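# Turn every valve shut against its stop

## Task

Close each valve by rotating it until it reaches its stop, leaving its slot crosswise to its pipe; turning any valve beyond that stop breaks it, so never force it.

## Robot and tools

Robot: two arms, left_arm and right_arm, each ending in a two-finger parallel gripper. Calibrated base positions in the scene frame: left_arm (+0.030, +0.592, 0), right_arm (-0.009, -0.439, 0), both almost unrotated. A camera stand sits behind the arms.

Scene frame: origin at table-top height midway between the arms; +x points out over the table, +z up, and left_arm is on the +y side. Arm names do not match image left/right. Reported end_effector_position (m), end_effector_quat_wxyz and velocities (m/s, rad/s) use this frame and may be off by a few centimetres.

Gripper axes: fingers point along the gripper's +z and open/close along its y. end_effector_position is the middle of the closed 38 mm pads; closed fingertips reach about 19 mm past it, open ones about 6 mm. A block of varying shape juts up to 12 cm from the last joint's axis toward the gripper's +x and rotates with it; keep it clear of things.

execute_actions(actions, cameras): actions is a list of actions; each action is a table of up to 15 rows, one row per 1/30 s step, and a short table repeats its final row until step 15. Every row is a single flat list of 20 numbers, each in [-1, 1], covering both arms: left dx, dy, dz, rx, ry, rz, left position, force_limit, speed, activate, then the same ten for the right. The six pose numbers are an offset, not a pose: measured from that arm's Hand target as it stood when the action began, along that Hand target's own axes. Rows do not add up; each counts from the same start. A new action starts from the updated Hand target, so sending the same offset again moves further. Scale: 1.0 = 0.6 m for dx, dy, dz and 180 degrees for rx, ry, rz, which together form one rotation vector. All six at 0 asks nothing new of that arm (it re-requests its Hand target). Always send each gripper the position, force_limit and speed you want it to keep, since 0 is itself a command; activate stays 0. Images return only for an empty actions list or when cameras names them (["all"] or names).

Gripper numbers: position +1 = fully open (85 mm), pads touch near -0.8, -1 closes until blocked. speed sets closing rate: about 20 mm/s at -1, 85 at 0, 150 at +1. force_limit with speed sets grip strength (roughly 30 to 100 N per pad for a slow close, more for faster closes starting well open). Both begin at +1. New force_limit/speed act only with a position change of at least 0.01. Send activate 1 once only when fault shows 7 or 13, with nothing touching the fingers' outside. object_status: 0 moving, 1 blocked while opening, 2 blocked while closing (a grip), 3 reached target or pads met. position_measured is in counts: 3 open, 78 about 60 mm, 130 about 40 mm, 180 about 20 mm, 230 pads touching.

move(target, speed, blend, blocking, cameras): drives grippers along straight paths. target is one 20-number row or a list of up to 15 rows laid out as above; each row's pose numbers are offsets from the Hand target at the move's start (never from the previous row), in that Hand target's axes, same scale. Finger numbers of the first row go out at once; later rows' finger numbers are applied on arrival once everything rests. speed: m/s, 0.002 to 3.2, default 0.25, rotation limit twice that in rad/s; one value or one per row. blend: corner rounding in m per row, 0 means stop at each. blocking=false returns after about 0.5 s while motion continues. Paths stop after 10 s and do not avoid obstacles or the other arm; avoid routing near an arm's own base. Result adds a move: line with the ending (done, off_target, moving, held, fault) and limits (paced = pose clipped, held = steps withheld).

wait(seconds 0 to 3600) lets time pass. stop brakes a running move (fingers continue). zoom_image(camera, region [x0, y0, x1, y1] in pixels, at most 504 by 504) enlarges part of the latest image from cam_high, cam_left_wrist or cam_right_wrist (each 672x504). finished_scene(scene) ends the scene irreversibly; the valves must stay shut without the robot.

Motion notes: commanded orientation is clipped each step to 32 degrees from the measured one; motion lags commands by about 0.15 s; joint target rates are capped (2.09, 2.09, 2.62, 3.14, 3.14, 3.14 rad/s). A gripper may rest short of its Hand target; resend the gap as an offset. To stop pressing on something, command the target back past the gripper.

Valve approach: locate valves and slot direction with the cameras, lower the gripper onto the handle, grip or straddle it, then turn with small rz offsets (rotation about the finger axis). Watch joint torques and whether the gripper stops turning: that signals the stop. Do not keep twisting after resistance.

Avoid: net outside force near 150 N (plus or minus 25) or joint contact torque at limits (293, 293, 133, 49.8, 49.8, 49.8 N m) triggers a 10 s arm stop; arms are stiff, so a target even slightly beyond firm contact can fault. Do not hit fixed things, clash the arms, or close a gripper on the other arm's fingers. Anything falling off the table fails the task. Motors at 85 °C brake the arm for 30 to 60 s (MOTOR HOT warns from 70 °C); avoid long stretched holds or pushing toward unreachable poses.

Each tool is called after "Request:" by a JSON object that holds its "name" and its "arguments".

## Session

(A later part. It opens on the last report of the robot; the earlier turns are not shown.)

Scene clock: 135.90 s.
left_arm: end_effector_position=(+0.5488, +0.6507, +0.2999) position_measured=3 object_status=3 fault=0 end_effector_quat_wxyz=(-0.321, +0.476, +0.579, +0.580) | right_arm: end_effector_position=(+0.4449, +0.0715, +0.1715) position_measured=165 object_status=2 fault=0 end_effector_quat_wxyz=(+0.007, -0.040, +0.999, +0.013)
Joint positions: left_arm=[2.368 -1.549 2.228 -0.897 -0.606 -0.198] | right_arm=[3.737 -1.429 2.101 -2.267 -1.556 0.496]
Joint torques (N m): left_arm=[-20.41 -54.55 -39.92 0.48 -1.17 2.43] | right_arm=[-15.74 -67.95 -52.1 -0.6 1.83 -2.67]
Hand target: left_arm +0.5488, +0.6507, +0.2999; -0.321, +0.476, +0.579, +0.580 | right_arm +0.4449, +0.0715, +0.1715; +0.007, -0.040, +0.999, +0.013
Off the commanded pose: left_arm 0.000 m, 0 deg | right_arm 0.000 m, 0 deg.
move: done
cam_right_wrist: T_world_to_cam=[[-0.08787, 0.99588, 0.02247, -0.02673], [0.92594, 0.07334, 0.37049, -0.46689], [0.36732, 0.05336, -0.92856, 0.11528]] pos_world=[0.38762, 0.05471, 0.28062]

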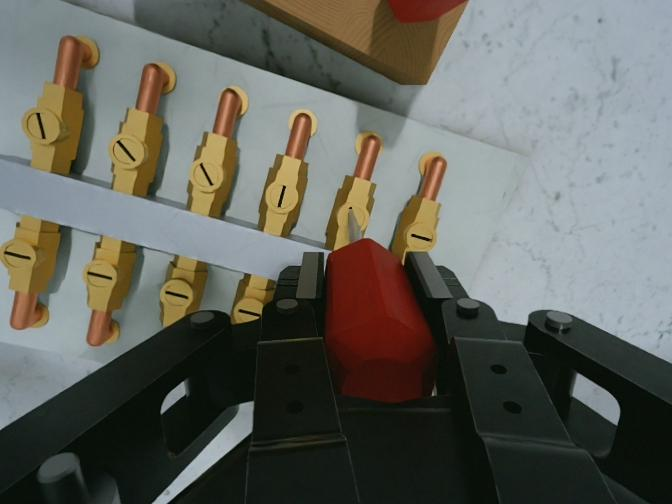

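Request:
{"name": "move", "arguments": {"target": [[0,0,0,0,0,0,1,1,1,0,0.0003,0.0003,0.0003,0,0,0,-0.97,0.8,-1,0],[0,0,0,0,0,0,1,1,1,0,0.0003,0.0003,0.0027,0,0,0,-0.97,0.8,-1,0]], "speed": 0.03, "cameras": ["cam_right_wrist"]}}

Request:
{"name": "zoom_image", "arguments": {"camera": "cam_right_wrist", "region": [335, 190, 365, 220]}}

Scene clock: 137.40 s.
left_arm: end_effector_position=(+0.5488, +0.6507, +0.2999) position_measured=3 object_status=3 fault=0 end_effector_quat_wxyz=(-0.321, +0.476, +0.579, +0.580) | right_arm: end_effector_position=(+0.4449, +0.0718, +0.1702) position_measured=165 object_status=2 fault=0 end_effector_quat_wxyz=(+0.007, -0.040, +0.999, +0.013)
Joint positions: left_arm=[2.368 -1.549 2.228 -0.897 -0.606 -0.198] | right_arm=[3.737 -1.427 2.102 -2.27 -1.556 0.496]
Joint torques (N m): left_arm=[-20.71 -51.39 -41.65 0.5 -1.44 2.53] | right_arm=[14.36 -7.05 -7.24 -4.9 1.86 0.7]
Hand target: left_arm +0.5488, +0.6507, +0.2999; -0.321, +0.476, +0.579, +0.580 | right_arm +0.4447, +0.0717, +0.1699; +0.007, -0.040, +0.999, +0.013
Off the commanded pose: left_arm 0.000 m, 0 deg | right_arm 0.000 m, 0 deg.
move: done
cam_right_wrist: T_world_to_cam=[[-0.08776, 0.99588, 0.0227, -0.02701], [0.92578, 0.07313, 0.37091, -0.46638], [0.36773, 0.05356, -0.92839, 0.11388]] pos_world=[0.38752, 0.05491, 0.27932]

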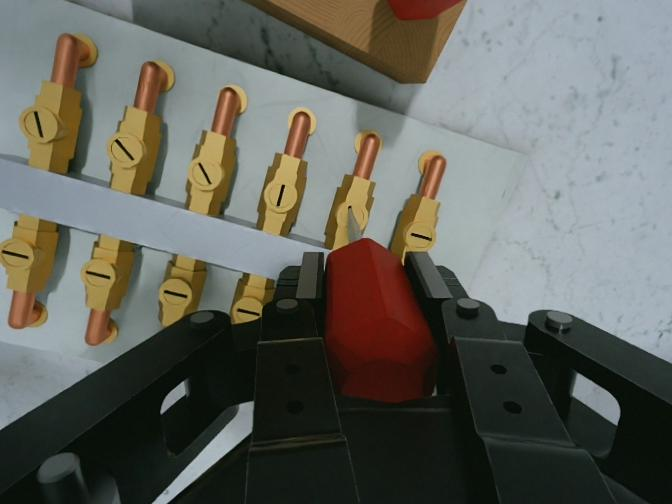

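Scaled by 16.800 from the camera's image (finer frame: 960x720).

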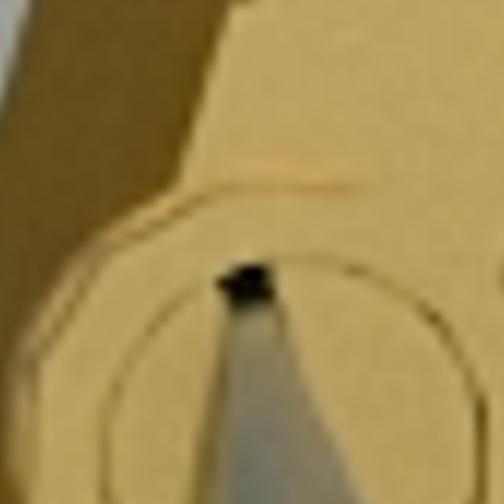

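Request:
{"name": "move", "arguments": {"target": [[0,0,0,0,0,0,1,1,1,0,0,0,-0.0025,0,0,0,-0.97,0.8,-1,0],[0,0,0,0,0,0,1,1,1,0,0.0003,-0.0001,-0.0022,0,0,0,-0.97,0.8,-1,0],[0,0,0,0,0,0,1,1,1,0,0.0003,-0.0001,0,0,0,0,-0.97,0.8,-1,0]], "speed": 0.04, "cameras": ["cam_right_wrist"]}}

Request:
{"name": "zoom_image", "arguments": {"camera": "cam_right_wrist", "region": [335, 190, 365, 220]}}

Scene clock: 138.30 s.
left_arm: end_effector_position=(+0.5488, +0.6507, +0.2999) position_measured=3 object_status=3 fault=0 end_effector_quat_wxyz=(-0.321, +0.476, +0.579, +0.580) | right_arm: end_effector_position=(+0.4447, +0.0717, +0.1702) position_measured=165 object_status=2 fault=0 end_effector_quat_wxyz=(+0.007, -0.040, +0.999, +0.013)
Joint positions: left_arm=[2.368 -1.549 2.228 -0.897 -0.606 -0.198] | right_arm=[3.738 -1.427 2.102 -2.27 -1.556 0.496]
Joint torques (N m): left_arm=[-19.63 -51.99 -42.13 0.41 -0.96 3.06] | right_arm=[13.25 -6.96 -8.3 -4.88 0.77 0.59]
Hand target: left_arm +0.5488, +0.6507, +0.2999; -0.321, +0.476, +0.579, +0.580 | right_arm +0.4446, +0.0716, +0.1699; +0.007, -0.040, +0.999, +0.013
Off the commanded pose: left_arm 0.000 m, 0 deg | right_arm 0.000 m, 0 deg.
move: done
cam_right_wrist: T_world_to_cam=[[-0.08786, 0.99587, 0.02267, -0.02687], [0.92581, 0.07324, 0.37083, -0.46627], [0.36764, 0.05357, -0.92842, 0.11396]] pos_world=[0.38742, 0.05481, 0.27932]

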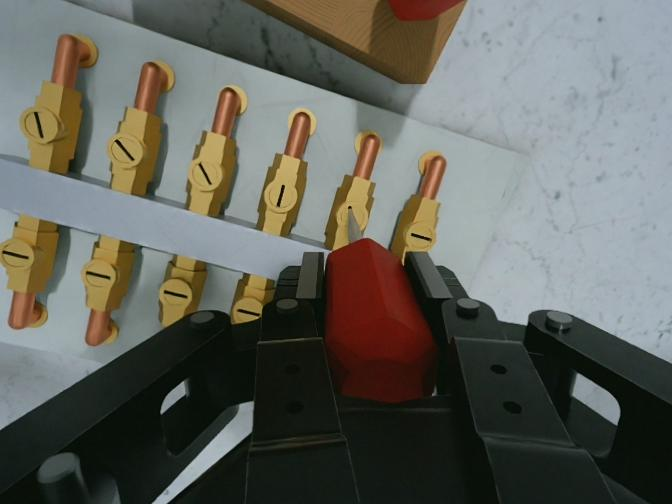

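Scaled by 16.800 from the camera's image (finer frame: 960x720).

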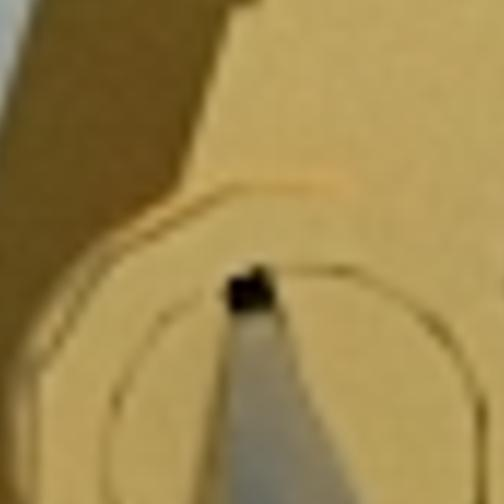

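Request:
{"name": "move", "arguments": {"target": [[0,0,0,0,0,0,1,1,1,0,0,0,-0.003,0,0,0,-0.97,0.8,-1,0],[0,0,0,0,0,0,1,1,1,0,0.0003,0.0001,-0.0028,0,0,0,-0.97,0.8,-1,0],[0,0,0,0,0,0,1,1,1,0,0.0003,0.0001,0,0,0,0,-0.97,0.8,-1,0]], "speed": 0.03, "cameras": ["cam_right_wrist"]}}

Request:
{"name": "zoom_image", "arguments": {"camera": "cam_right_wrist", "region": [335, 190, 365, 220]}}

Scene clock: 139.33 s.
left_arm: end_effector_position=(+0.5488, +0.6507, +0.2999) position_measured=3 object_status=3 fault=0 end_effector_quat_wxyz=(-0.321, +0.476, +0.579, +0.580) | right_arm: end_effector_position=(+0.4445, +0.0717, +0.1703) position_measured=165 object_status=2 fault=0 end_effector_quat_wxyz=(+0.007, -0.040, +0.999, +0.013) end_effector_velocity=(+0.000, +0.000, -0.001) end_effector_angular_velocity=(+0.001, -0.001, +0.000)
Joint positions: left_arm=[2.368 -1.549 2.228 -0.897 -0.606 -0.198] | right_arm=[3.738 -1.427 2.102 -2.27 -1.556 0.496]
Joint velocities: left_arm=[within noise] | right_arm=[0.001 0.001 0.002 -0.005 0 0.001]
Joint torques (N m): left_arm=[-18.49 -52.74 -39.92 0.4 -1.03 2.89] | right_arm=[12.65 -14.97 -13.47 -5.95 -0.38 0.76]
Hand target: left_arm +0.5488, +0.6507, +0.2999; -0.321, +0.476, +0.579, +0.580 | right_arm +0.4444, +0.0716, +0.1699; +0.007, -0.040, +0.999, +0.013
Off the commanded pose: left_arm 0.000 m, 0 deg | right_arm 0.000 m, 0 deg.
move: done
cam_right_wrist: T_world_to_cam=[[-0.08777, 0.99588, 0.0227, -0.02704], [0.92582, 0.07314, 0.37083, -0.46613], [0.36764, 0.05357, -0.92842, 0.11413]] pos_world=[0.38722, 0.05491, 0.27942]

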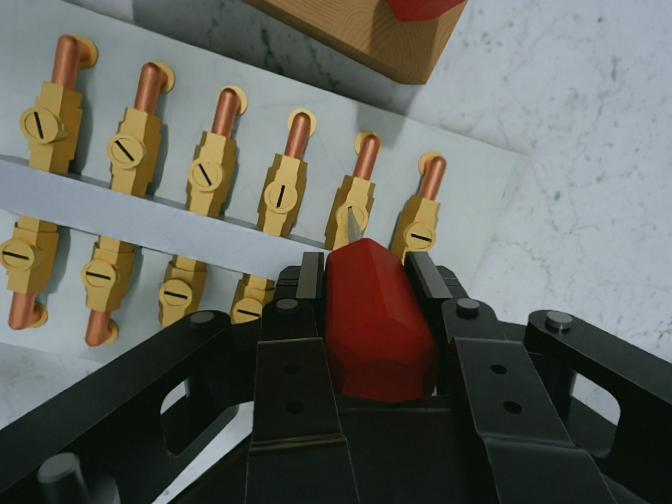

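Scaled by 16.800 from the camera's image (finer frame: 960x720).

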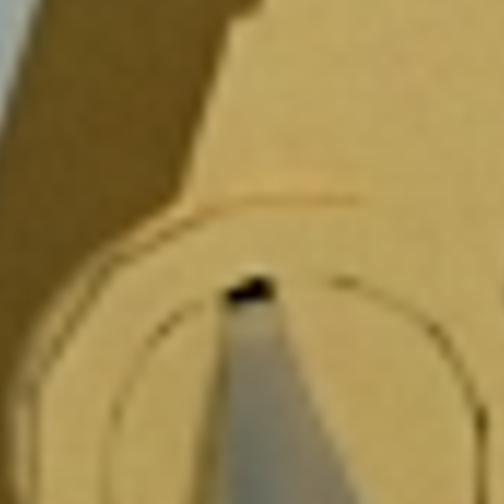

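Request:
{"name": "move", "arguments": {"target": [[0,0,0,0,0,0,1,1,1,0,0.0002,0.0002,-0.0005,0,0,0,-0.97,0.8,-1,0],[0,0,0,0,0,0,1,1,1,0,0.0004,0.0003,0,0.0003,-0.0006,0.0222,-0.97,0.8,-1,0]], "speed": 0.03, "cameras": ["cam_right_wrist"]}}

Request:
{"name": "zoom_image", "arguments": {"camera": "cam_right_wrist", "region": [335, 190, 365, 220]}}

Scene clock: 141.17 s.
left_arm: end_effector_position=(+0.5488, +0.6507, +0.2999) position_measured=3 object_status=3 fault=0 end_effector_quat_wxyz=(-0.321, +0.476, +0.579, +0.580) | right_arm: end_effector_position=(+0.4441, +0.0718, +0.1699) position_measured=165 object_status=2 fault=0 end_effector_quat_wxyz=(+0.007, -0.005, +1.000, +0.012)
Joint positions: left_arm=[2.368 -1.549 2.228 -0.897 -0.606 -0.198] | right_arm=[3.739 -1.427 2.103 -2.272 -1.558 0.567]
Joint torques (N m): left_arm=[-20.94 -52.95 -39.41 0.76 -1.25 2.69] | right_arm=[9.69 -2.72 -4.17 -2.93 -1.36 1.34]
Hand target: left_arm +0.5488, +0.6507, +0.2999; -0.321, +0.476, +0.579, +0.580 | right_arm +0.4441, +0.0718, +0.1699; +0.007, -0.005, +1.000, +0.012
Off the commanded pose: left_arm 0.000 m, 0 deg | right_arm 0.000 m, 0 deg.
move: done
cam_right_wrist: T_world_to_cam=[[-0.01847, 0.99958, 0.02252, -0.05813], [0.92872, 0.00881, 0.37067, -0.46224], [0.37032, 0.02776, -0.92849, 0.11467]] pos_world=[0.38576, 0.05899, 0.27912]

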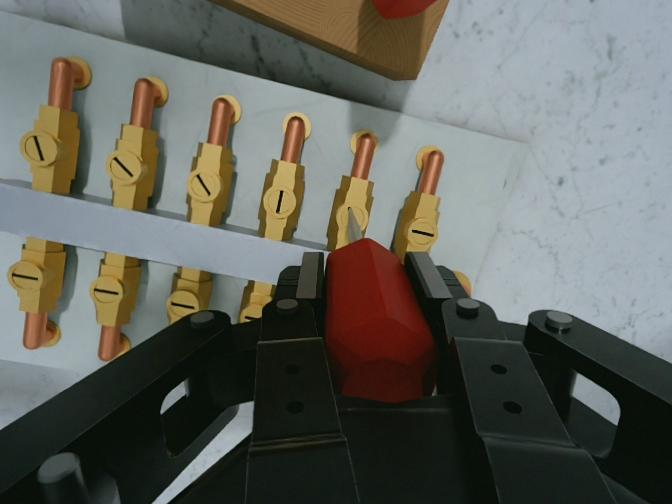

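Scaled by 16.800 from the camera's image (finer frame: 960x720).

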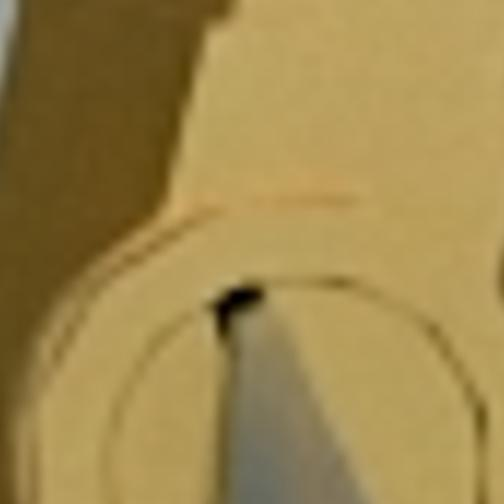

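Request:
{"name": "move", "arguments": {"target": [[0,0,0,0,0,0,1,1,1,0,0,0,-0.002,0,0,0,-0.97,0.8,-1,0],[0,0,0,0,0,0,1,1,1,0,-0.0009,-0.0005,-0.002,-0.0004,0.0009,-0.0333,-0.97,0.8,-1,0]], "speed": 0.04, "cameras": ["cam_right_wrist"]}}

Request:
{"name": "zoom_image", "arguments": {"camera": "cam_right_wrist", "region": [335, 190, 365, 220]}}

Scene clock: 143.47 s.
left_arm: end_effector_position=(+0.5488, +0.6507, +0.2999) position_measured=3 object_status=3 fault=0 end_effector_quat_wxyz=(-0.321, +0.476, +0.579, +0.580) | right_arm: end_effector_position=(+0.4446, +0.0715, +0.1711) position_measured=165 object_status=2 fault=0 end_effector_quat_wxyz=(+0.006, -0.057, +0.998, +0.013)
Joint positions: left_arm=[2.368 -1.549 2.228 -0.897 -0.606 -0.198] | right_arm=[3.737 -1.428 2.101 -2.267 -1.555 0.461]
Joint torques (N m): left_arm=[-18.19 -54.37 -39.94 0.2 -1.42 2.93] | right_arm=[-14.29 -44.8 -52.42 -0.62 2.95 -2.29]
Hand target: left_arm +0.5488, +0.6507, +0.2999; -0.321, +0.476, +0.579, +0.580 | right_arm +0.4446, +0.0715, +0.1711; +0.006, -0.057, +0.998, +0.013
Off the commanded pose: left_arm 0.000 m, 0 deg | right_arm 0.000 m, 0 deg.
move: done
cam_right_wrist: T_world_to_cam=[[-0.12227, 0.99225, 0.02234, -0.01112], [0.92285, 0.10538, 0.37045, -0.46746], [0.36522, 0.06592, -0.92858, 0.11512]] pos_world=[0.38799, 0.05271, 0.28032]

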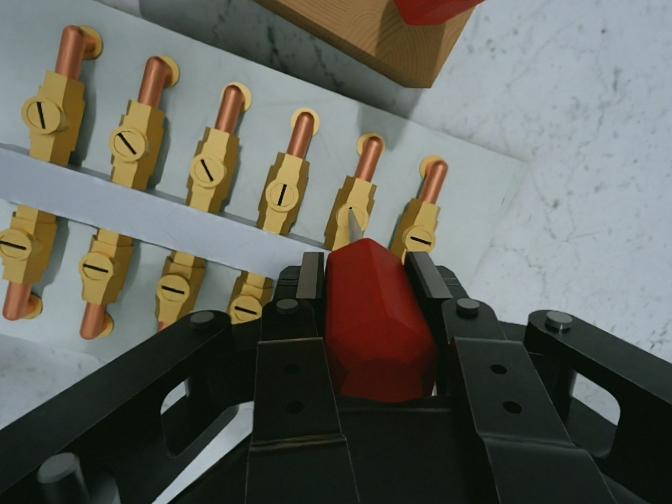

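Scaled by 16.800 from the camera's image (finer frame: 960x720).

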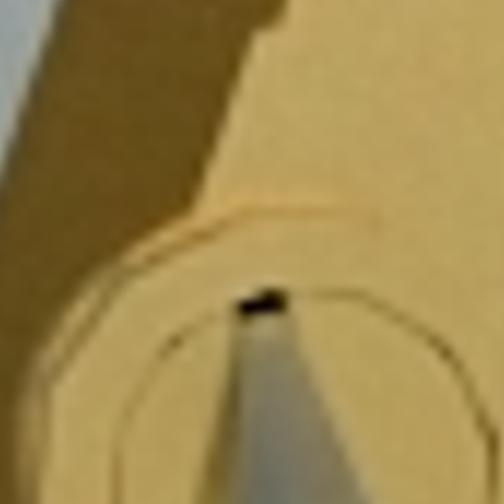

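Request:
{"name": "move", "arguments": {"target": [[0,0,0,0,0,0,1,1,1,0,0.0001,0.0002,0.0016,0,0,0,-0.97,0.8,-1,0],[0,0,0,0,0,0,1,1,1,0,-0.0003,-0.0001,0.0018,-0.0004,0.001,-0.0389,-0.97,0.8,-1,0]], "speed": 0.03, "cameras": ["cam_right_wrist"]}}

Request:
{"name": "zoom_image", "arguments": {"camera": "cam_right_wrist", "region": [335, 190, 365, 220]}}

Scene clock: 146.20 s.
left_arm: end_effector_position=(+0.5488, +0.6507, +0.2999) position_measured=3 object_status=3 fault=0 end_effector_quat_wxyz=(-0.321, +0.476, +0.579, +0.580) | right_arm: end_effector_position=(+0.4448, +0.0715, +0.1700) position_measured=165 object_status=2 fault=0 end_effector_quat_wxyz=(+0.005, -0.118, +0.993, +0.013)
Joint positions: left_arm=[2.368 -1.549 2.228 -0.897 -0.606 -0.198] | right_arm=[3.736 -1.426 2.101 -2.266 -1.553 0.337]
Joint torques (N m): left_arm=[-22.15 -55.87 -40.48 0.69 -1.85 2.74] | right_arm=[-8.16 -42.99 -51.83 -0.66 5.07 -3.3]
Hand target: left_arm +0.5488, +0.6507, +0.2999; -0.321, +0.476, +0.579, +0.580 | right_arm +0.4448, +0.0715, +0.1700; +0.005, -0.118, +0.993, +0.013
Off the commanded pose: left_arm 0.000 m, 0 deg | right_arm 0.000 m, 0 deg.
move: done
cam_right_wrist: T_world_to_cam=[[-0.24234, 0.96994, 0.02188, 0.04403], [0.90314, 0.2173, 0.37028, -0.46639], [0.3544, 0.1095, -0.92866, 0.11574]] pos_world=[0.39087, 0.04597, 0.27922]

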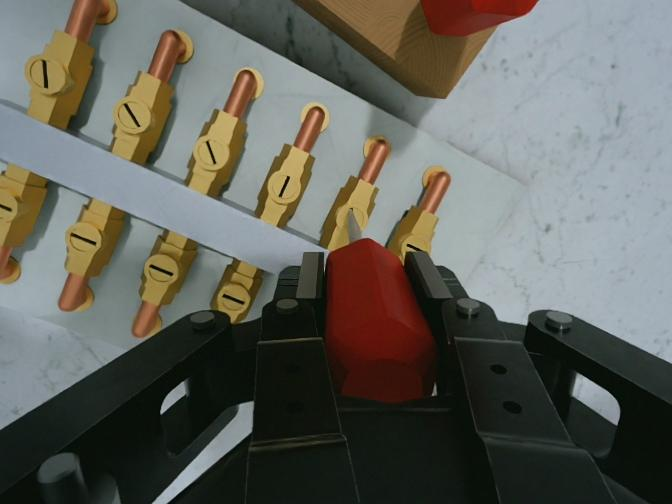

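Scaled by 16.800 from the camera's image (finer frame: 960x720).

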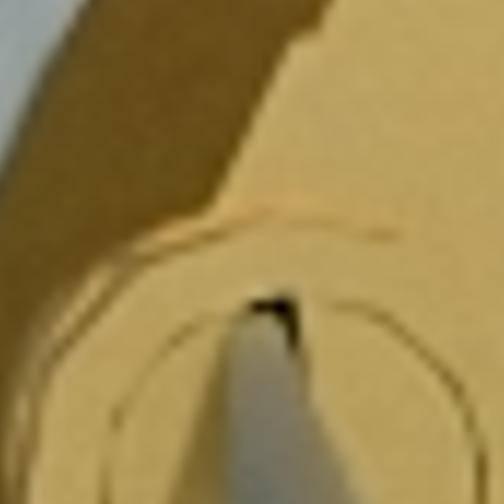

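Request:
{"name": "move", "arguments": {"target": [[0,0,0,0,0,0,1,1,1,0,-0.00125,-0.001,0.0005,-0.00133,0.0029,-0.1111,-0.97,0.8,-1,0],[0,0,0,0,0,0,1,1,1,0,-0.0028,-0.0015,0.0008,-0.00267,0.0058,-0.2222,-0.97,0.8,-1,0],[0,0,0,0,0,0,1,1,1,0,-0.0039,-0.0016,0.0008,-0.0035,0.0075,-0.2889,-0.97,0.8,-1,0]], "speed": [0.2,0.25,0.15], "blend": [0.02,0.01,0], "cameras": ["cam_right_wrist"]}}

Request:
{"name": "zoom_image", "arguments": {"camera": "cam_right_wrist", "region": [335, 190, 365, 220]}}

Scene clock: 149.60 s.
left_arm: end_effector_position=(+0.5488, +0.6507, +0.2999) position_measured=3 object_status=3 fault=0 end_effector_quat_wxyz=(-0.321, +0.476, +0.579, +0.580) | right_arm: end_effector_position=(+0.4473, +0.0711, +0.1695) position_measured=165 object_status=2 fault=0 end_effector_quat_wxyz=(-0.001, -0.542, +0.841, +0.013)
Joint positions: left_arm=[2.368 -1.549 2.228 -0.897 -0.606 -0.198] | right_arm=[3.73 -1.418 2.086 -2.235 -1.545 -0.576]
Joint torques (N m): left_arm=[-18.66 -53.42 -41 0.54 -1.15 2.57] | right_arm=[-12.12 -16.51 -26.02 7.56 3.07 -2.85]
Hand target: left_arm +0.5488, +0.6507, +0.2999; -0.321, +0.476, +0.579, +0.580 | right_arm +0.4474, +0.0711, +0.1696; -0.001, -0.542, +0.840, +0.013
Off the commanded pose: left_arm 0.000 m, 0 deg | right_arm 0.000 m, 0 deg.
move: done
cam_right_wrist: T_world_to_cam=[[-0.91363, 0.40599, 0.0212, 0.38548], [0.38466, 0.84641, 0.36827, -0.2809], [0.13157, 0.34461, -0.92948, 0.19757]] pos_world=[0.43425, 0.01317, 0.27891]

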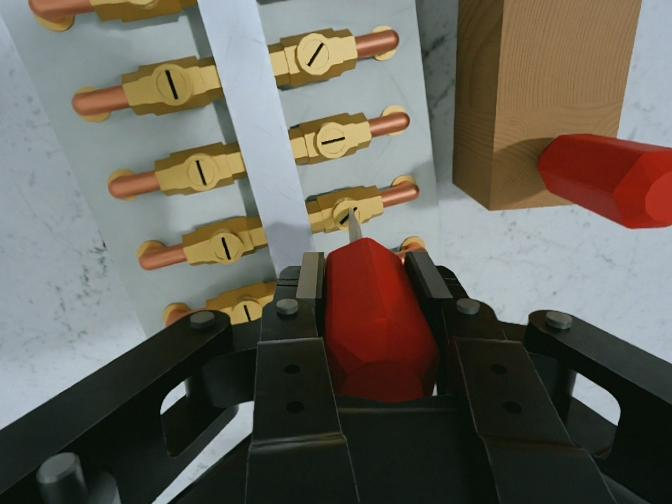

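Scaled by 16.800 from the camera's image (finer frame: 960x720).

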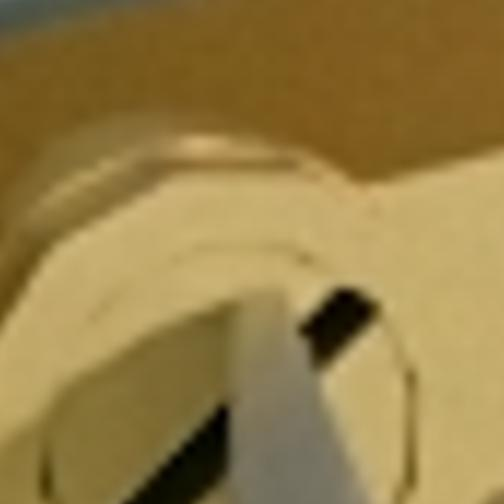

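Request:
{"name": "move", "arguments": {"target": [[0,0,0,0,0,0,1,1,1,0,0,0,-0.0043,0,0,0,-0.97,0.8,-1,0],[0,0,0,0,0,0,1,1,1,0,0.0012,0.0046,-0.0043,0.0040,-0.0086,0.3311,-0.97,0.8,-1,0]], "speed": [0.05,0.4], "cameras": ["cam_right_wrist"]}}

Request:
{"name": "zoom_image", "arguments": {"camera": "cam_right_wrist", "region": [335, 190, 365, 220]}}

Scene clock: 152.40 s.
left_arm: end_effector_position=(+0.5488, +0.6507, +0.2999) position_measured=3 object_status=3 fault=0 end_effector_quat_wxyz=(-0.321, +0.476, +0.579, +0.580) | right_arm: end_effector_position=(+0.4446, +0.0715, +0.1722) position_measured=165 object_status=2 fault=0 end_effector_quat_wxyz=(+0.006, -0.052, +0.999, +0.013)
Joint positions: left_arm=[2.368 -1.549 2.228 -0.897 -0.606 -0.198] | right_arm=[3.737 -1.43 2.1 -2.265 -1.555 0.471]
Joint torques (N m): left_arm=[-17.61 -52.98 -41.49 0.7 -1.86 2.91] | right_arm=[9.66 -60.17 -35.9 -11.29 -1.72 1.01]
Hand target: left_arm +0.5488, +0.6507, +0.2999; -0.321, +0.476, +0.579, +0.580 | right_arm +0.4446, +0.0715, +0.1722; +0.006, -0.052, +0.999, +0.013
Off the commanded pose: left_arm 0.000 m, 0 deg | right_arm 0.000 m, 0 deg.
move: done
cam_right_wrist: T_world_to_cam=[[-0.11246, 0.99341, 0.02223, -0.01568], [0.92383, 0.09629, 0.3705, -0.46757], [0.36592, 0.0622, -0.92857, 0.11613]] pos_world=[0.3877, 0.05338, 0.28142]

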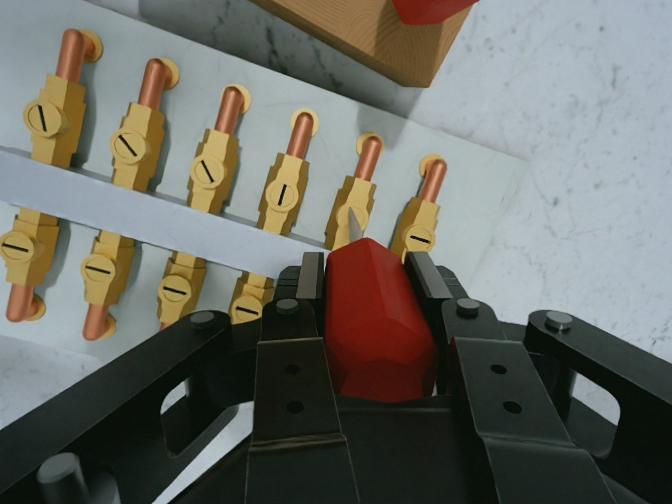

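Scaled by 16.800 from the camera's image (finer frame: 960x720).

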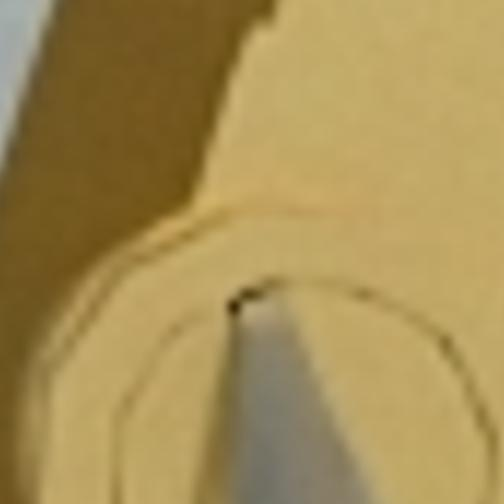

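Request:
{"name": "move", "arguments": {"target": [0,0,0,0,0,0,1,1,1,0,-0.0016,0,0.0008,0,0,0,-0.97,0.8,-1,0], "speed": 0.04, "cameras": ["cam_right_wrist"]}}

Request:
{"name": "zoom_image", "arguments": {"camera": "cam_right_wrist", "region": [335, 190, 365, 220]}}

Scene clock: 153.07 s.
left_arm: end_effector_position=(+0.5488, +0.6507, +0.2999) position_measured=3 object_status=3 fault=0 end_effector_quat_wxyz=(-0.321, +0.476, +0.579, +0.580) | right_arm: end_effector_position=(+0.4455, +0.0716, +0.1717) position_measured=165 object_status=2 fault=0 end_effector_quat_wxyz=(+0.006, -0.052, +0.999, +0.013)
Joint positions: left_arm=[2.368 -1.549 2.228 -0.897 -0.606 -0.198] | right_arm=[3.737 -1.428 2.099 -2.266 -1.555 0.471]
Joint torques (N m): left_arm=[-24.48 -54.98 -40.7 0.21 -1.28 2.92] | right_arm=[-15.09 -44.42 -52.28 -11.42 -1.64 -2.78]
Hand target: left_arm +0.5488, +0.6507, +0.2999; -0.321, +0.476, +0.579, +0.580 | right_arm +0.4455, +0.0716, +0.1717; +0.006, -0.052, +0.999, +0.013
Off the commanded pose: left_arm 0.000 m, 0 deg | right_arm 0.000 m, 0 deg.
move: done
cam_right_wrist: T_world_to_cam=[[-0.1122, 0.99344, 0.02212, -0.01573], [0.92386, 0.0961, 0.37048, -0.46831], [0.36592, 0.062, -0.92858, 0.11531]] pos_world=[0.3887, 0.05348, 0.28092]

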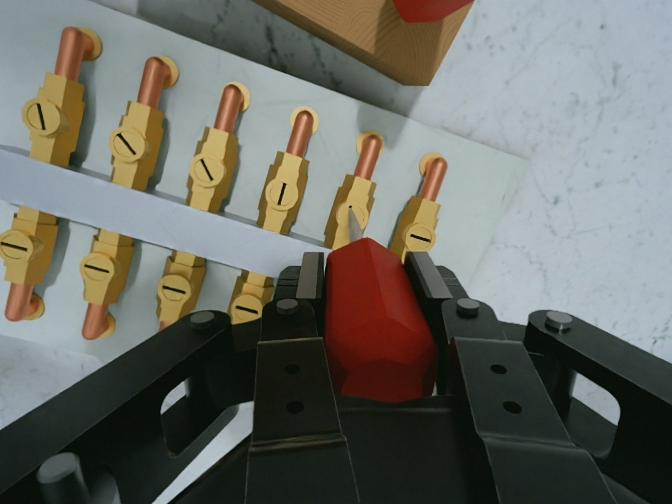

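Scaled by 16.800 from the camera's image (finer frame: 960x720).

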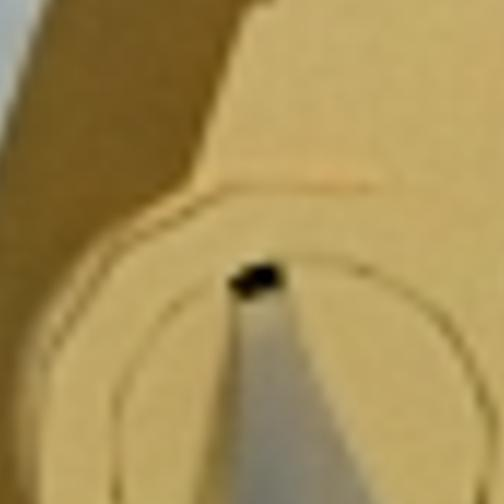

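Request:
{"name": "move", "arguments": {"target": [0,0,0,0,0,0,1,1,1,0,-0.0003,0.0001,0.0033,0,0,0,-0.97,0.8,-1,0], "speed": 0.03, "cameras": ["cam_right_wrist"]}}

Request:
{"name": "zoom_image", "arguments": {"camera": "cam_right_wrist", "region": [335, 190, 365, 220]}}

Scene clock: 153.73 s.
left_arm: end_effector_position=(+0.5488, +0.6507, +0.2999) position_measured=3 object_status=3 fault=0 end_effector_quat_wxyz=(-0.321, +0.476, +0.579, +0.580) | right_arm: end_effector_position=(+0.4457, +0.0718, +0.1698) position_measured=165 object_status=2 fault=0 end_effector_quat_wxyz=(+0.006, -0.052, +0.999, +0.013)
Joint positions: left_arm=[2.368 -1.549 2.228 -0.897 -0.606 -0.198] | right_arm=[3.737 -1.425 2.101 -2.27 -1.555 0.471]
Joint torques (N m): left_arm=[-19.25 -55.71 -40.41 0.45 -1.1 2.58] | right_arm=[-12.77 -44.84 -36.05 -11.18 -1.17 -2.83]
Hand target: left_arm +0.5488, +0.6507, +0.2999; -0.321, +0.476, +0.579, +0.580 | right_arm +0.4457, +0.0718, +0.1697; +0.006, -0.052, +0.999, +0.013
Off the commanded pose: left_arm 0.000 m, 0 deg | right_arm 0.000 m, 0 deg.
move: done
cam_right_wrist: T_world_to_cam=[[-0.1122, 0.99344, 0.02212, -0.01576], [0.92386, 0.0961, 0.37048, -0.46777], [0.36592, 0.062, -0.92858, 0.11337]] pos_world=[0.3889, 0.05358, 0.27892]

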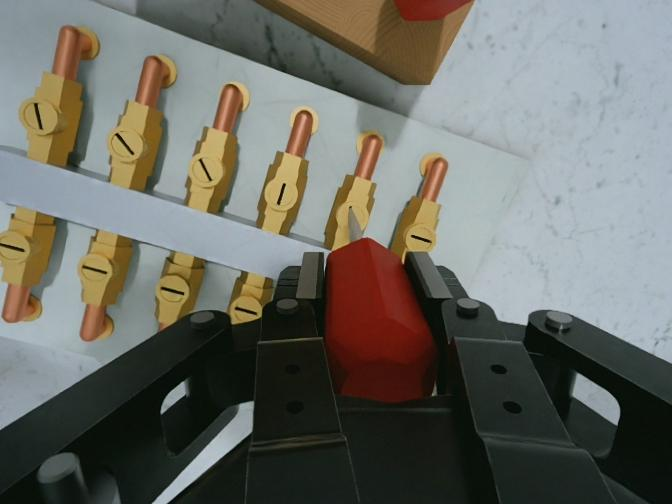

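Scaled by 16.800 from the camera's image (finer frame: 960x720).

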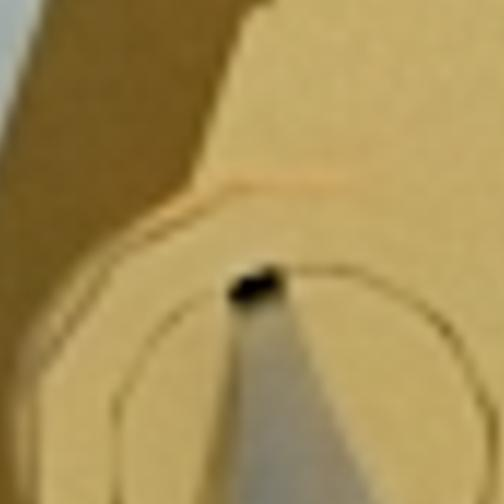

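Request:
{"name": "move", "arguments": {"target": [0,0,0,0,0,0,1,1,1,0,0,0,0.002,0,0,0,-0.97,0.8,-1,0], "speed": 0.03, "cameras": ["cam_right_wrist"]}}

Request:
{"name": "zoom_image", "arguments": {"camera": "cam_right_wrist", "region": [335, 190, 365, 220]}}

Scene clock: 154.40 s.
left_arm: end_effector_position=(+0.5488, +0.6507, +0.2999) position_measured=3 object_status=3 fault=0 end_effector_quat_wxyz=(-0.321, +0.476, +0.579, +0.580) | right_arm: end_effector_position=(+0.4458, +0.0718, +0.1686) position_measured=165 object_status=2 fault=0 end_effector_quat_wxyz=(+0.006, -0.052, +0.999, +0.013)
Joint positions: left_arm=[2.368 -1.549 2.228 -0.897 -0.606 -0.198] | right_arm=[3.737 -1.424 2.101 -2.272 -1.555 0.471]
Joint torques (N m): left_arm=[-20.35 -55.6 -40.84 0.48 -0.41 2.35] | right_arm=[-3.6 -36.48 -28.57 -9.53 -0.61 -1.51]
Hand target: left_arm +0.5488, +0.6507, +0.2999; -0.321, +0.476, +0.579, +0.580 | right_arm +0.4458, +0.0718, +0.1685; +0.006, -0.052, +0.999, +0.013
Off the commanded pose: left_arm 0.000 m, 0 deg | right_arm 0.000 m, 0 deg.
move: done
cam_right_wrist: T_world_to_cam=[[-0.11224, 0.99343, 0.02221, -0.01584], [0.92385, 0.0961, 0.37049, -0.46733], [0.36592, 0.0621, -0.92857, 0.11224]] pos_world=[0.3889, 0.05368, 0.27772]

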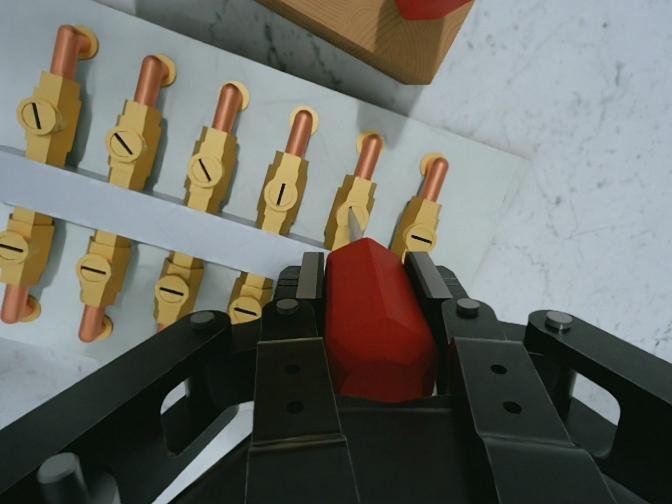

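Scaled by 16.800 from the camera's image (finer frame: 960x720).

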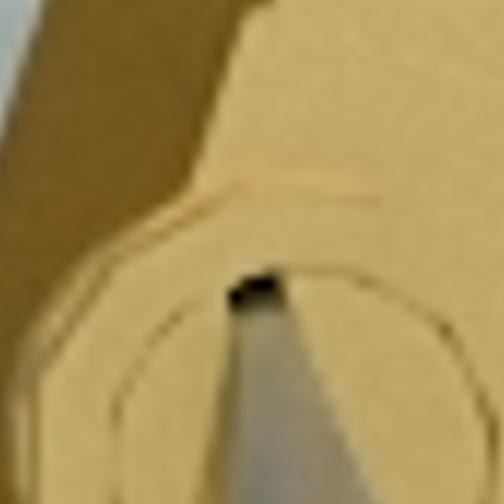

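Request:
{"name": "move", "arguments": {"target": [0,0,0,0,0,0,1,1,1,0,-0.0012,-0.0009,0.0003,-0.00133,0.0029,-0.1111,-0.97,0.8,-1,0], "speed": 0.2, "cameras": ["cam_right_wrist"]}}

Request:
{"name": "zoom_image", "arguments": {"camera": "cam_right_wrist", "region": [335, 190, 365, 220]}}

Scene clock: 156.00 s.
left_arm: end_effector_position=(+0.5488, +0.6507, +0.2999) position_measured=3 object_status=3 fault=0 end_effector_quat_wxyz=(-0.321, +0.476, +0.579, +0.580) | right_arm: end_effector_position=(+0.4465, +0.0714, +0.1684) position_measured=165 object_status=2 fault=0 end_effector_quat_wxyz=(+0.004, -0.225, +0.974, +0.013)
Joint positions: left_arm=[2.368 -1.549 2.228 -0.897 -0.606 -0.198] | right_arm=[3.733 -1.422 2.098 -2.263 -1.549 0.118]
Joint torques (N m): left_arm=[-21.68 -55.19 -39.87 0.31 -1.1 2.72] | right_arm=[-3.05 -35.79 -43.66 1.39 5.9 -3.26]
Hand target: left_arm +0.5488, +0.6507, +0.2999; -0.321, +0.476, +0.579, +0.580 | right_arm +0.4465, +0.0714, +0.1684; +0.004, -0.225, +0.974, +0.013
Off the commanded pose: left_arm 0.000 m, 0 deg | right_arm 0.000 m, 0 deg.
move: done
cam_right_wrist: T_world_to_cam=[[-0.44498, 0.89528, 0.02151, 0.14044], [0.83552, 0.4064, 0.36979, -0.45053], [0.32232, 0.18252, -0.92887, 0.12277]] pos_world=[0.39935, 0.03495, 0.27762]

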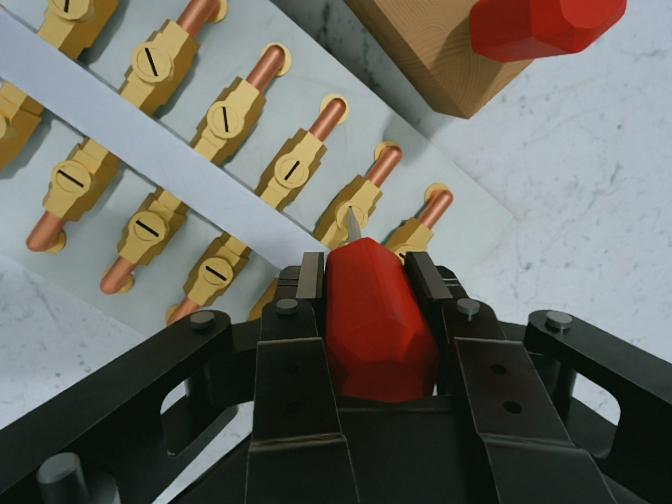

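Scaled by 16.800 from the camera's image (finer frame: 960x720).

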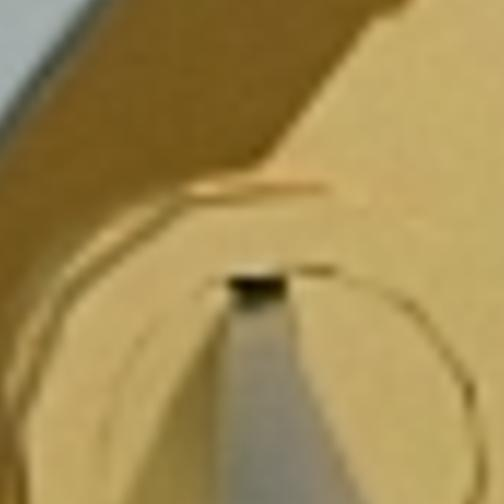

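Request:
{"name": "move", "arguments": {"target": [[0,0,0,0,0,0,1,1,1,0,-0.00125,-0.001,0.0001,-0.00133,0.0029,-0.1111,-0.97,0.8,-1,0],[0,0,0,0,0,0,1,1,1,0,-0.0027,-0.0015,0.0001,-0.0025,0.0054,-0.2083,-0.97,0.8,-1,0],[0,0,0,0,0,0,1,1,1,0,-0.0032,-0.0015,0.0001,-0.0031,0.0067,-0.2583,-0.97,0.8,-1,0]], "speed": [0.25,0.25,0.08], "blend": [0.02,0.01,0], "cameras": ["cam_right_wrist"]}}

Request:
{"name": "zoom_image", "arguments": {"camera": "cam_right_wrist", "region": [335, 190, 365, 220]}}

Scene clock: 159.03 s.
left_arm: end_effector_position=(+0.5488, +0.6507, +0.2999) position_measured=3 object_status=3 fault=0 end_effector_quat_wxyz=(-0.321, +0.476, +0.579, +0.580) | right_arm: end_effector_position=(+0.4487, +0.0714, +0.1683) position_measured=165 object_status=2 fault=0 end_effector_quat_wxyz=(-0.002, -0.591, +0.806, +0.013)
Joint positions: left_arm=[2.368 -1.549 2.228 -0.897 -0.606 -0.198] | right_arm=[3.73 -1.414 2.082 -2.233 -1.546 -0.697]
Joint torques (N m): left_arm=[-20.15 -53.04 -41.16 0.13 -1.16 2.64] | right_arm=[27.41 -26.38 -29.01 8.72 3.49 -4.36]
Hand target: left_arm +0.5488, +0.6507, +0.2999; -0.321, +0.476, +0.579, +0.580 | right_arm +0.4486, +0.0714, +0.1683; -0.002, -0.591, +0.806, +0.013
Off the commanded pose: left_arm 0.000 m, 0 deg | right_arm 0.000 m, 0 deg.
move: done
cam_right_wrist: T_world_to_cam=[[-0.95579, 0.29329, 0.02121, 0.41351], [0.28023, 0.88662, 0.36793, -0.23711], [0.08911, 0.35761, -0.92961, 0.21422]] pos_world=[0.44258, 0.01235, 0.27761]

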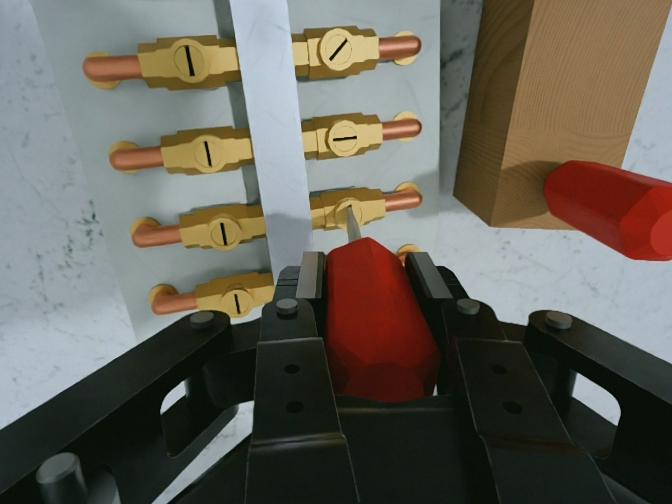

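Scaled by 16.800 from the camera's image (finer frame: 960x720).

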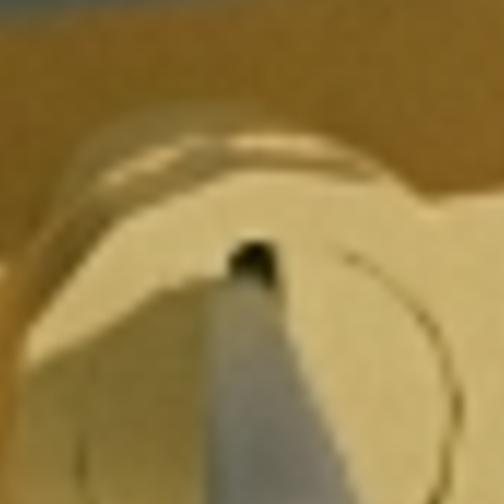

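Request:
{"name": "move", "arguments": {"target": [[0,0,0,0,0,0,1,1,1,0,-0.0002,0.0004,-0.0183,0,0,0,-0.97,0.8,-1,0],[0,0,0,0,0,0,1,1,1,0,0.0646,0.0014,-0.0183,0.0064,-0.0138,0.5306,-0.97,0.8,-1,0],[0,0,0,0,0,0,1,1,1,0,0.0647,0.0011,-0.007,0.0064,-0.0138,0.5306,-0.97,0.8,-1,0]], "speed": [0.15,0.4,0.08], "cameras": ["cam_right_wrist"]}}

Request:
{"name": "zoom_image", "arguments": {"camera": "cam_right_wrist", "region": [335, 190, 365, 220]}}

Request:
{"name": "zoom_image", "arguments": {"camera": "cam_right_wrist", "region": [370, 110, 490, 230]}}

Scene clock: 163.17 s.
left_arm: end_effector_position=(+0.5488, +0.6507, +0.2999) position_measured=3 object_status=3 fault=0 end_effector_quat_wxyz=(-0.321, +0.476, +0.579, +0.580) | right_arm: end_effector_position=(+0.4364, +0.0345, +0.1723) position_measured=165 object_status=2 fault=0 end_effector_quat_wxyz=(+0.010, +0.200, +0.980, +0.011)
Joint positions: left_arm=[2.368 -1.549 2.228 -0.897 -0.606 -0.198] | right_arm=[3.7 -1.481 2.161 -2.28 -1.568 0.941]
Joint torques (N m): left_arm=[-18.59 -53.12 -40.92 -0.15 -1.13 3.19] | right_arm=[10.82 -39 -36.27 -11.42 -2.05 0.72]
Hand target: left_arm +0.5488, +0.6507, +0.2999; -0.321, +0.476, +0.579, +0.580 | right_arm +0.4364, +0.0345, +0.1721; +0.010, +0.200, +0.980, +0.011
Off the commanded pose: left_arm 0.000 m, 0 deg | right_arm 0.000 m, 0 deg.
move: done
cam_right_wrist: T_world_to_cam=[[0.38388, 0.92309, 0.02337, -0.19419], [0.85409, -0.36458, 0.37097, -0.41026], [0.35096, -0.12245, -0.92835, 0.13431]] pos_world=[0.3778, 0.04613, 0.28142]

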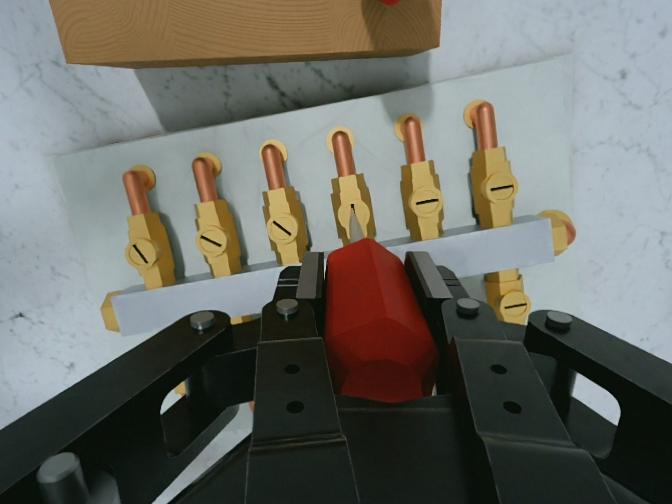

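Scaled by 16.800 from the camera's image (finer frame: 960x720).

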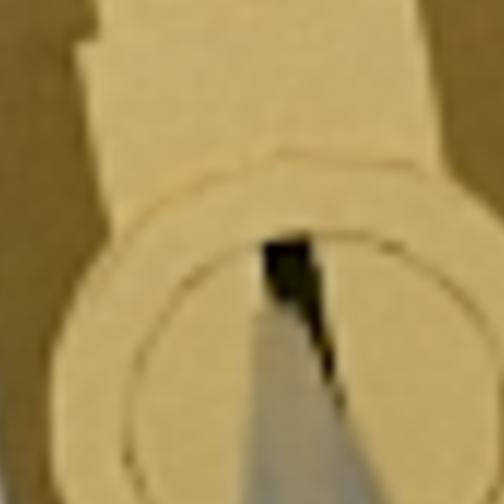

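Scaled by 4.200 from the camera's image (finer frame: 960x720).

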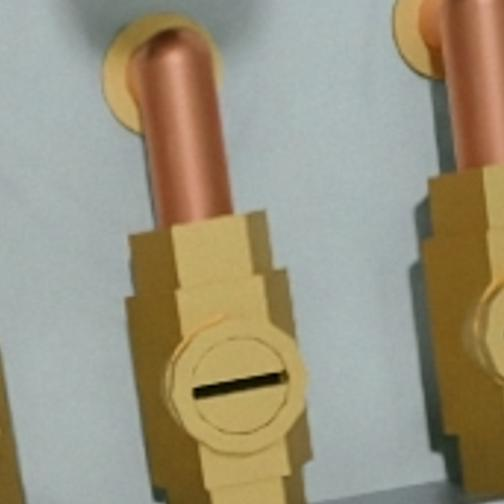

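Request:
{"name": "move", "arguments": {"target": [0,0,0,0,0,0,1,1,1,0,0.0016,0.0011,0.0005,0.0001,-0.0003,0.0111,-0.97,0.8,-1,0], "speed": 0.05, "cameras": ["cam_right_wrist"]}}

Request:
{"name": "zoom_image", "arguments": {"camera": "cam_right_wrist", "region": [335, 190, 365, 220]}}

Scene clock: 164.13 s.
left_arm: end_effector_position=(+0.5488, +0.6507, +0.2999) position_measured=3 object_status=3 fault=0 end_effector_quat_wxyz=(-0.321, +0.476, +0.579, +0.580) | right_arm: end_effector_position=(+0.4358, +0.0355, +0.1718) position_measured=165 object_status=2 fault=0 end_effector_quat_wxyz=(+0.010, +0.217, +0.976, +0.011) end_effector_velocity=(-0.001, +0.001, +0.000) end_effector_angular_velocity=(+0.000, +0.001, -0.003)
Joint positions: left_arm=[2.368 -1.549 2.228 -0.897 -0.606 -0.198] | right_arm=[3.703 -1.48 2.161 -2.282 -1.569 0.978]
Joint velocities: left_arm=[within noise] | right_arm=[0.001 0 0.001 0 0.001 0.005]
Joint torques (N m): left_arm=[-21.36 -54.83 -41.38 0.14 -1.37 2.68] | right_arm=[10.38 -39.46 -51.83 -11.41 -1.89 0.92]
Hand target: left_arm +0.5488, +0.6507, +0.2999; -0.321, +0.476, +0.579, +0.580 | right_arm +0.4358, +0.0355, +0.1718; +0.010, +0.217, +0.976, +0.011
Off the commanded pose: left_arm 0.000 m, 0 deg | right_arm 0.000 m, 0 deg.
move: done
cam_right_wrist: T_world_to_cam=[[0.41562, 0.90923, 0.02356, -0.20812], [0.8409, -0.394, 0.37102, -0.40241], [0.34662, -0.13439, -0.92833, 0.1365]] pos_world=[0.37757, 0.04903, 0.28092]

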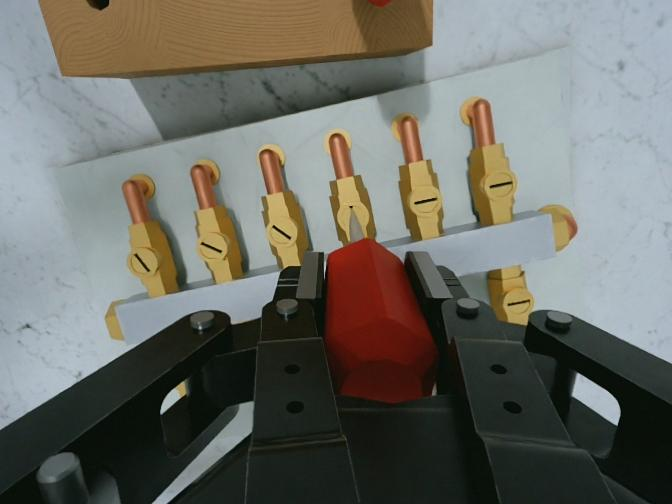

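Scaled by 16.800 from the camera's image (finer frame: 960x720).

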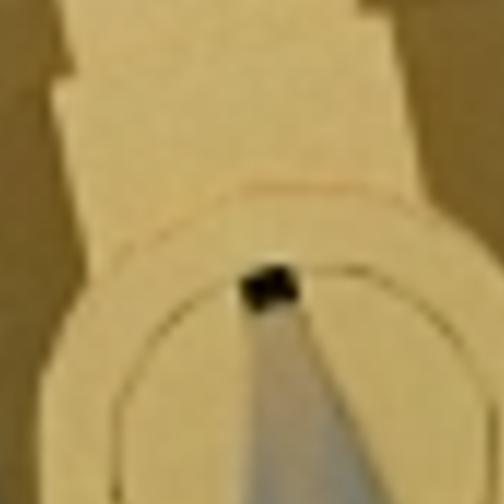

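Request:
{"name": "move", "arguments": {"target": [[0,0,0,0,0,0,1,1,1,0,-0.0001,0.0002,0.0028,0,0,0,-0.97,0.8,-1,0],[0,0,0,0,0,0,1,1,1,0,-0.0001,0.0001,0.0053,0,0,0,-0.97,0.8,-1,0]], "speed": 0.03, "blend": [0.001,0], "cameras": ["cam_right_wrist"]}}

Request:
{"name": "zoom_image", "arguments": {"camera": "cam_right_wrist", "region": [335, 190, 365, 220]}}

Scene clock: 164.80 s.
left_arm: end_effector_position=(+0.5488, +0.6507, +0.2999) position_measured=3 object_status=3 fault=0 end_effector_quat_wxyz=(-0.321, +0.476, +0.579, +0.580) | right_arm: end_effector_position=(+0.4360, +0.0356, +0.1687) position_measured=165 object_status=2 fault=0 end_effector_quat_wxyz=(+0.010, +0.217, +0.976, +0.011)
Joint positions: left_arm=[2.368 -1.549 2.228 -0.897 -0.606 -0.198] | right_arm=[3.703 -1.476 2.163 -2.288 -1.569 0.978]
Joint torques (N m): left_arm=[-18.96 -55.32 -40.87 -0.16 -1.28 2.64] | right_arm=[5.27 -38.09 -36.04 -11.66 -0.68 0.71]
Hand target: left_arm +0.5488, +0.6507, +0.2999; -0.321, +0.476, +0.579, +0.580 | right_arm +0.4360, +0.0356, +0.1686; +0.010, +0.217, +0.976, +0.011
Off the commanded pose: left_arm 0.000 m, 0 deg | right_arm 0.000 m, 0 deg.
move: done; blend cut to 0.0008 m at target 1
cam_right_wrist: T_world_to_cam=[[0.41584, 0.90913, 0.02356, -0.20839], [0.84079, -0.39419, 0.37105, -0.40131], [0.34662, -0.13449, -0.92832, 0.13358]] pos_world=[0.37777, 0.04923, 0.27782]

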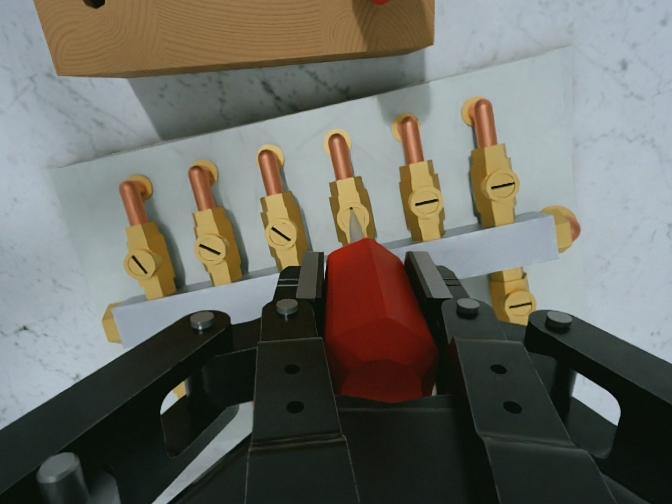

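Scaled by 16.800 from the camera's image (finer frame: 960x720).

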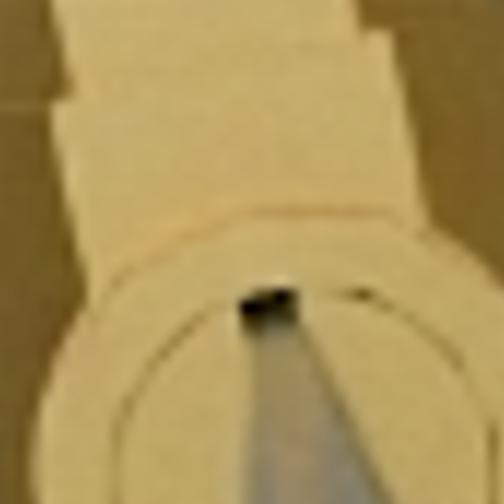

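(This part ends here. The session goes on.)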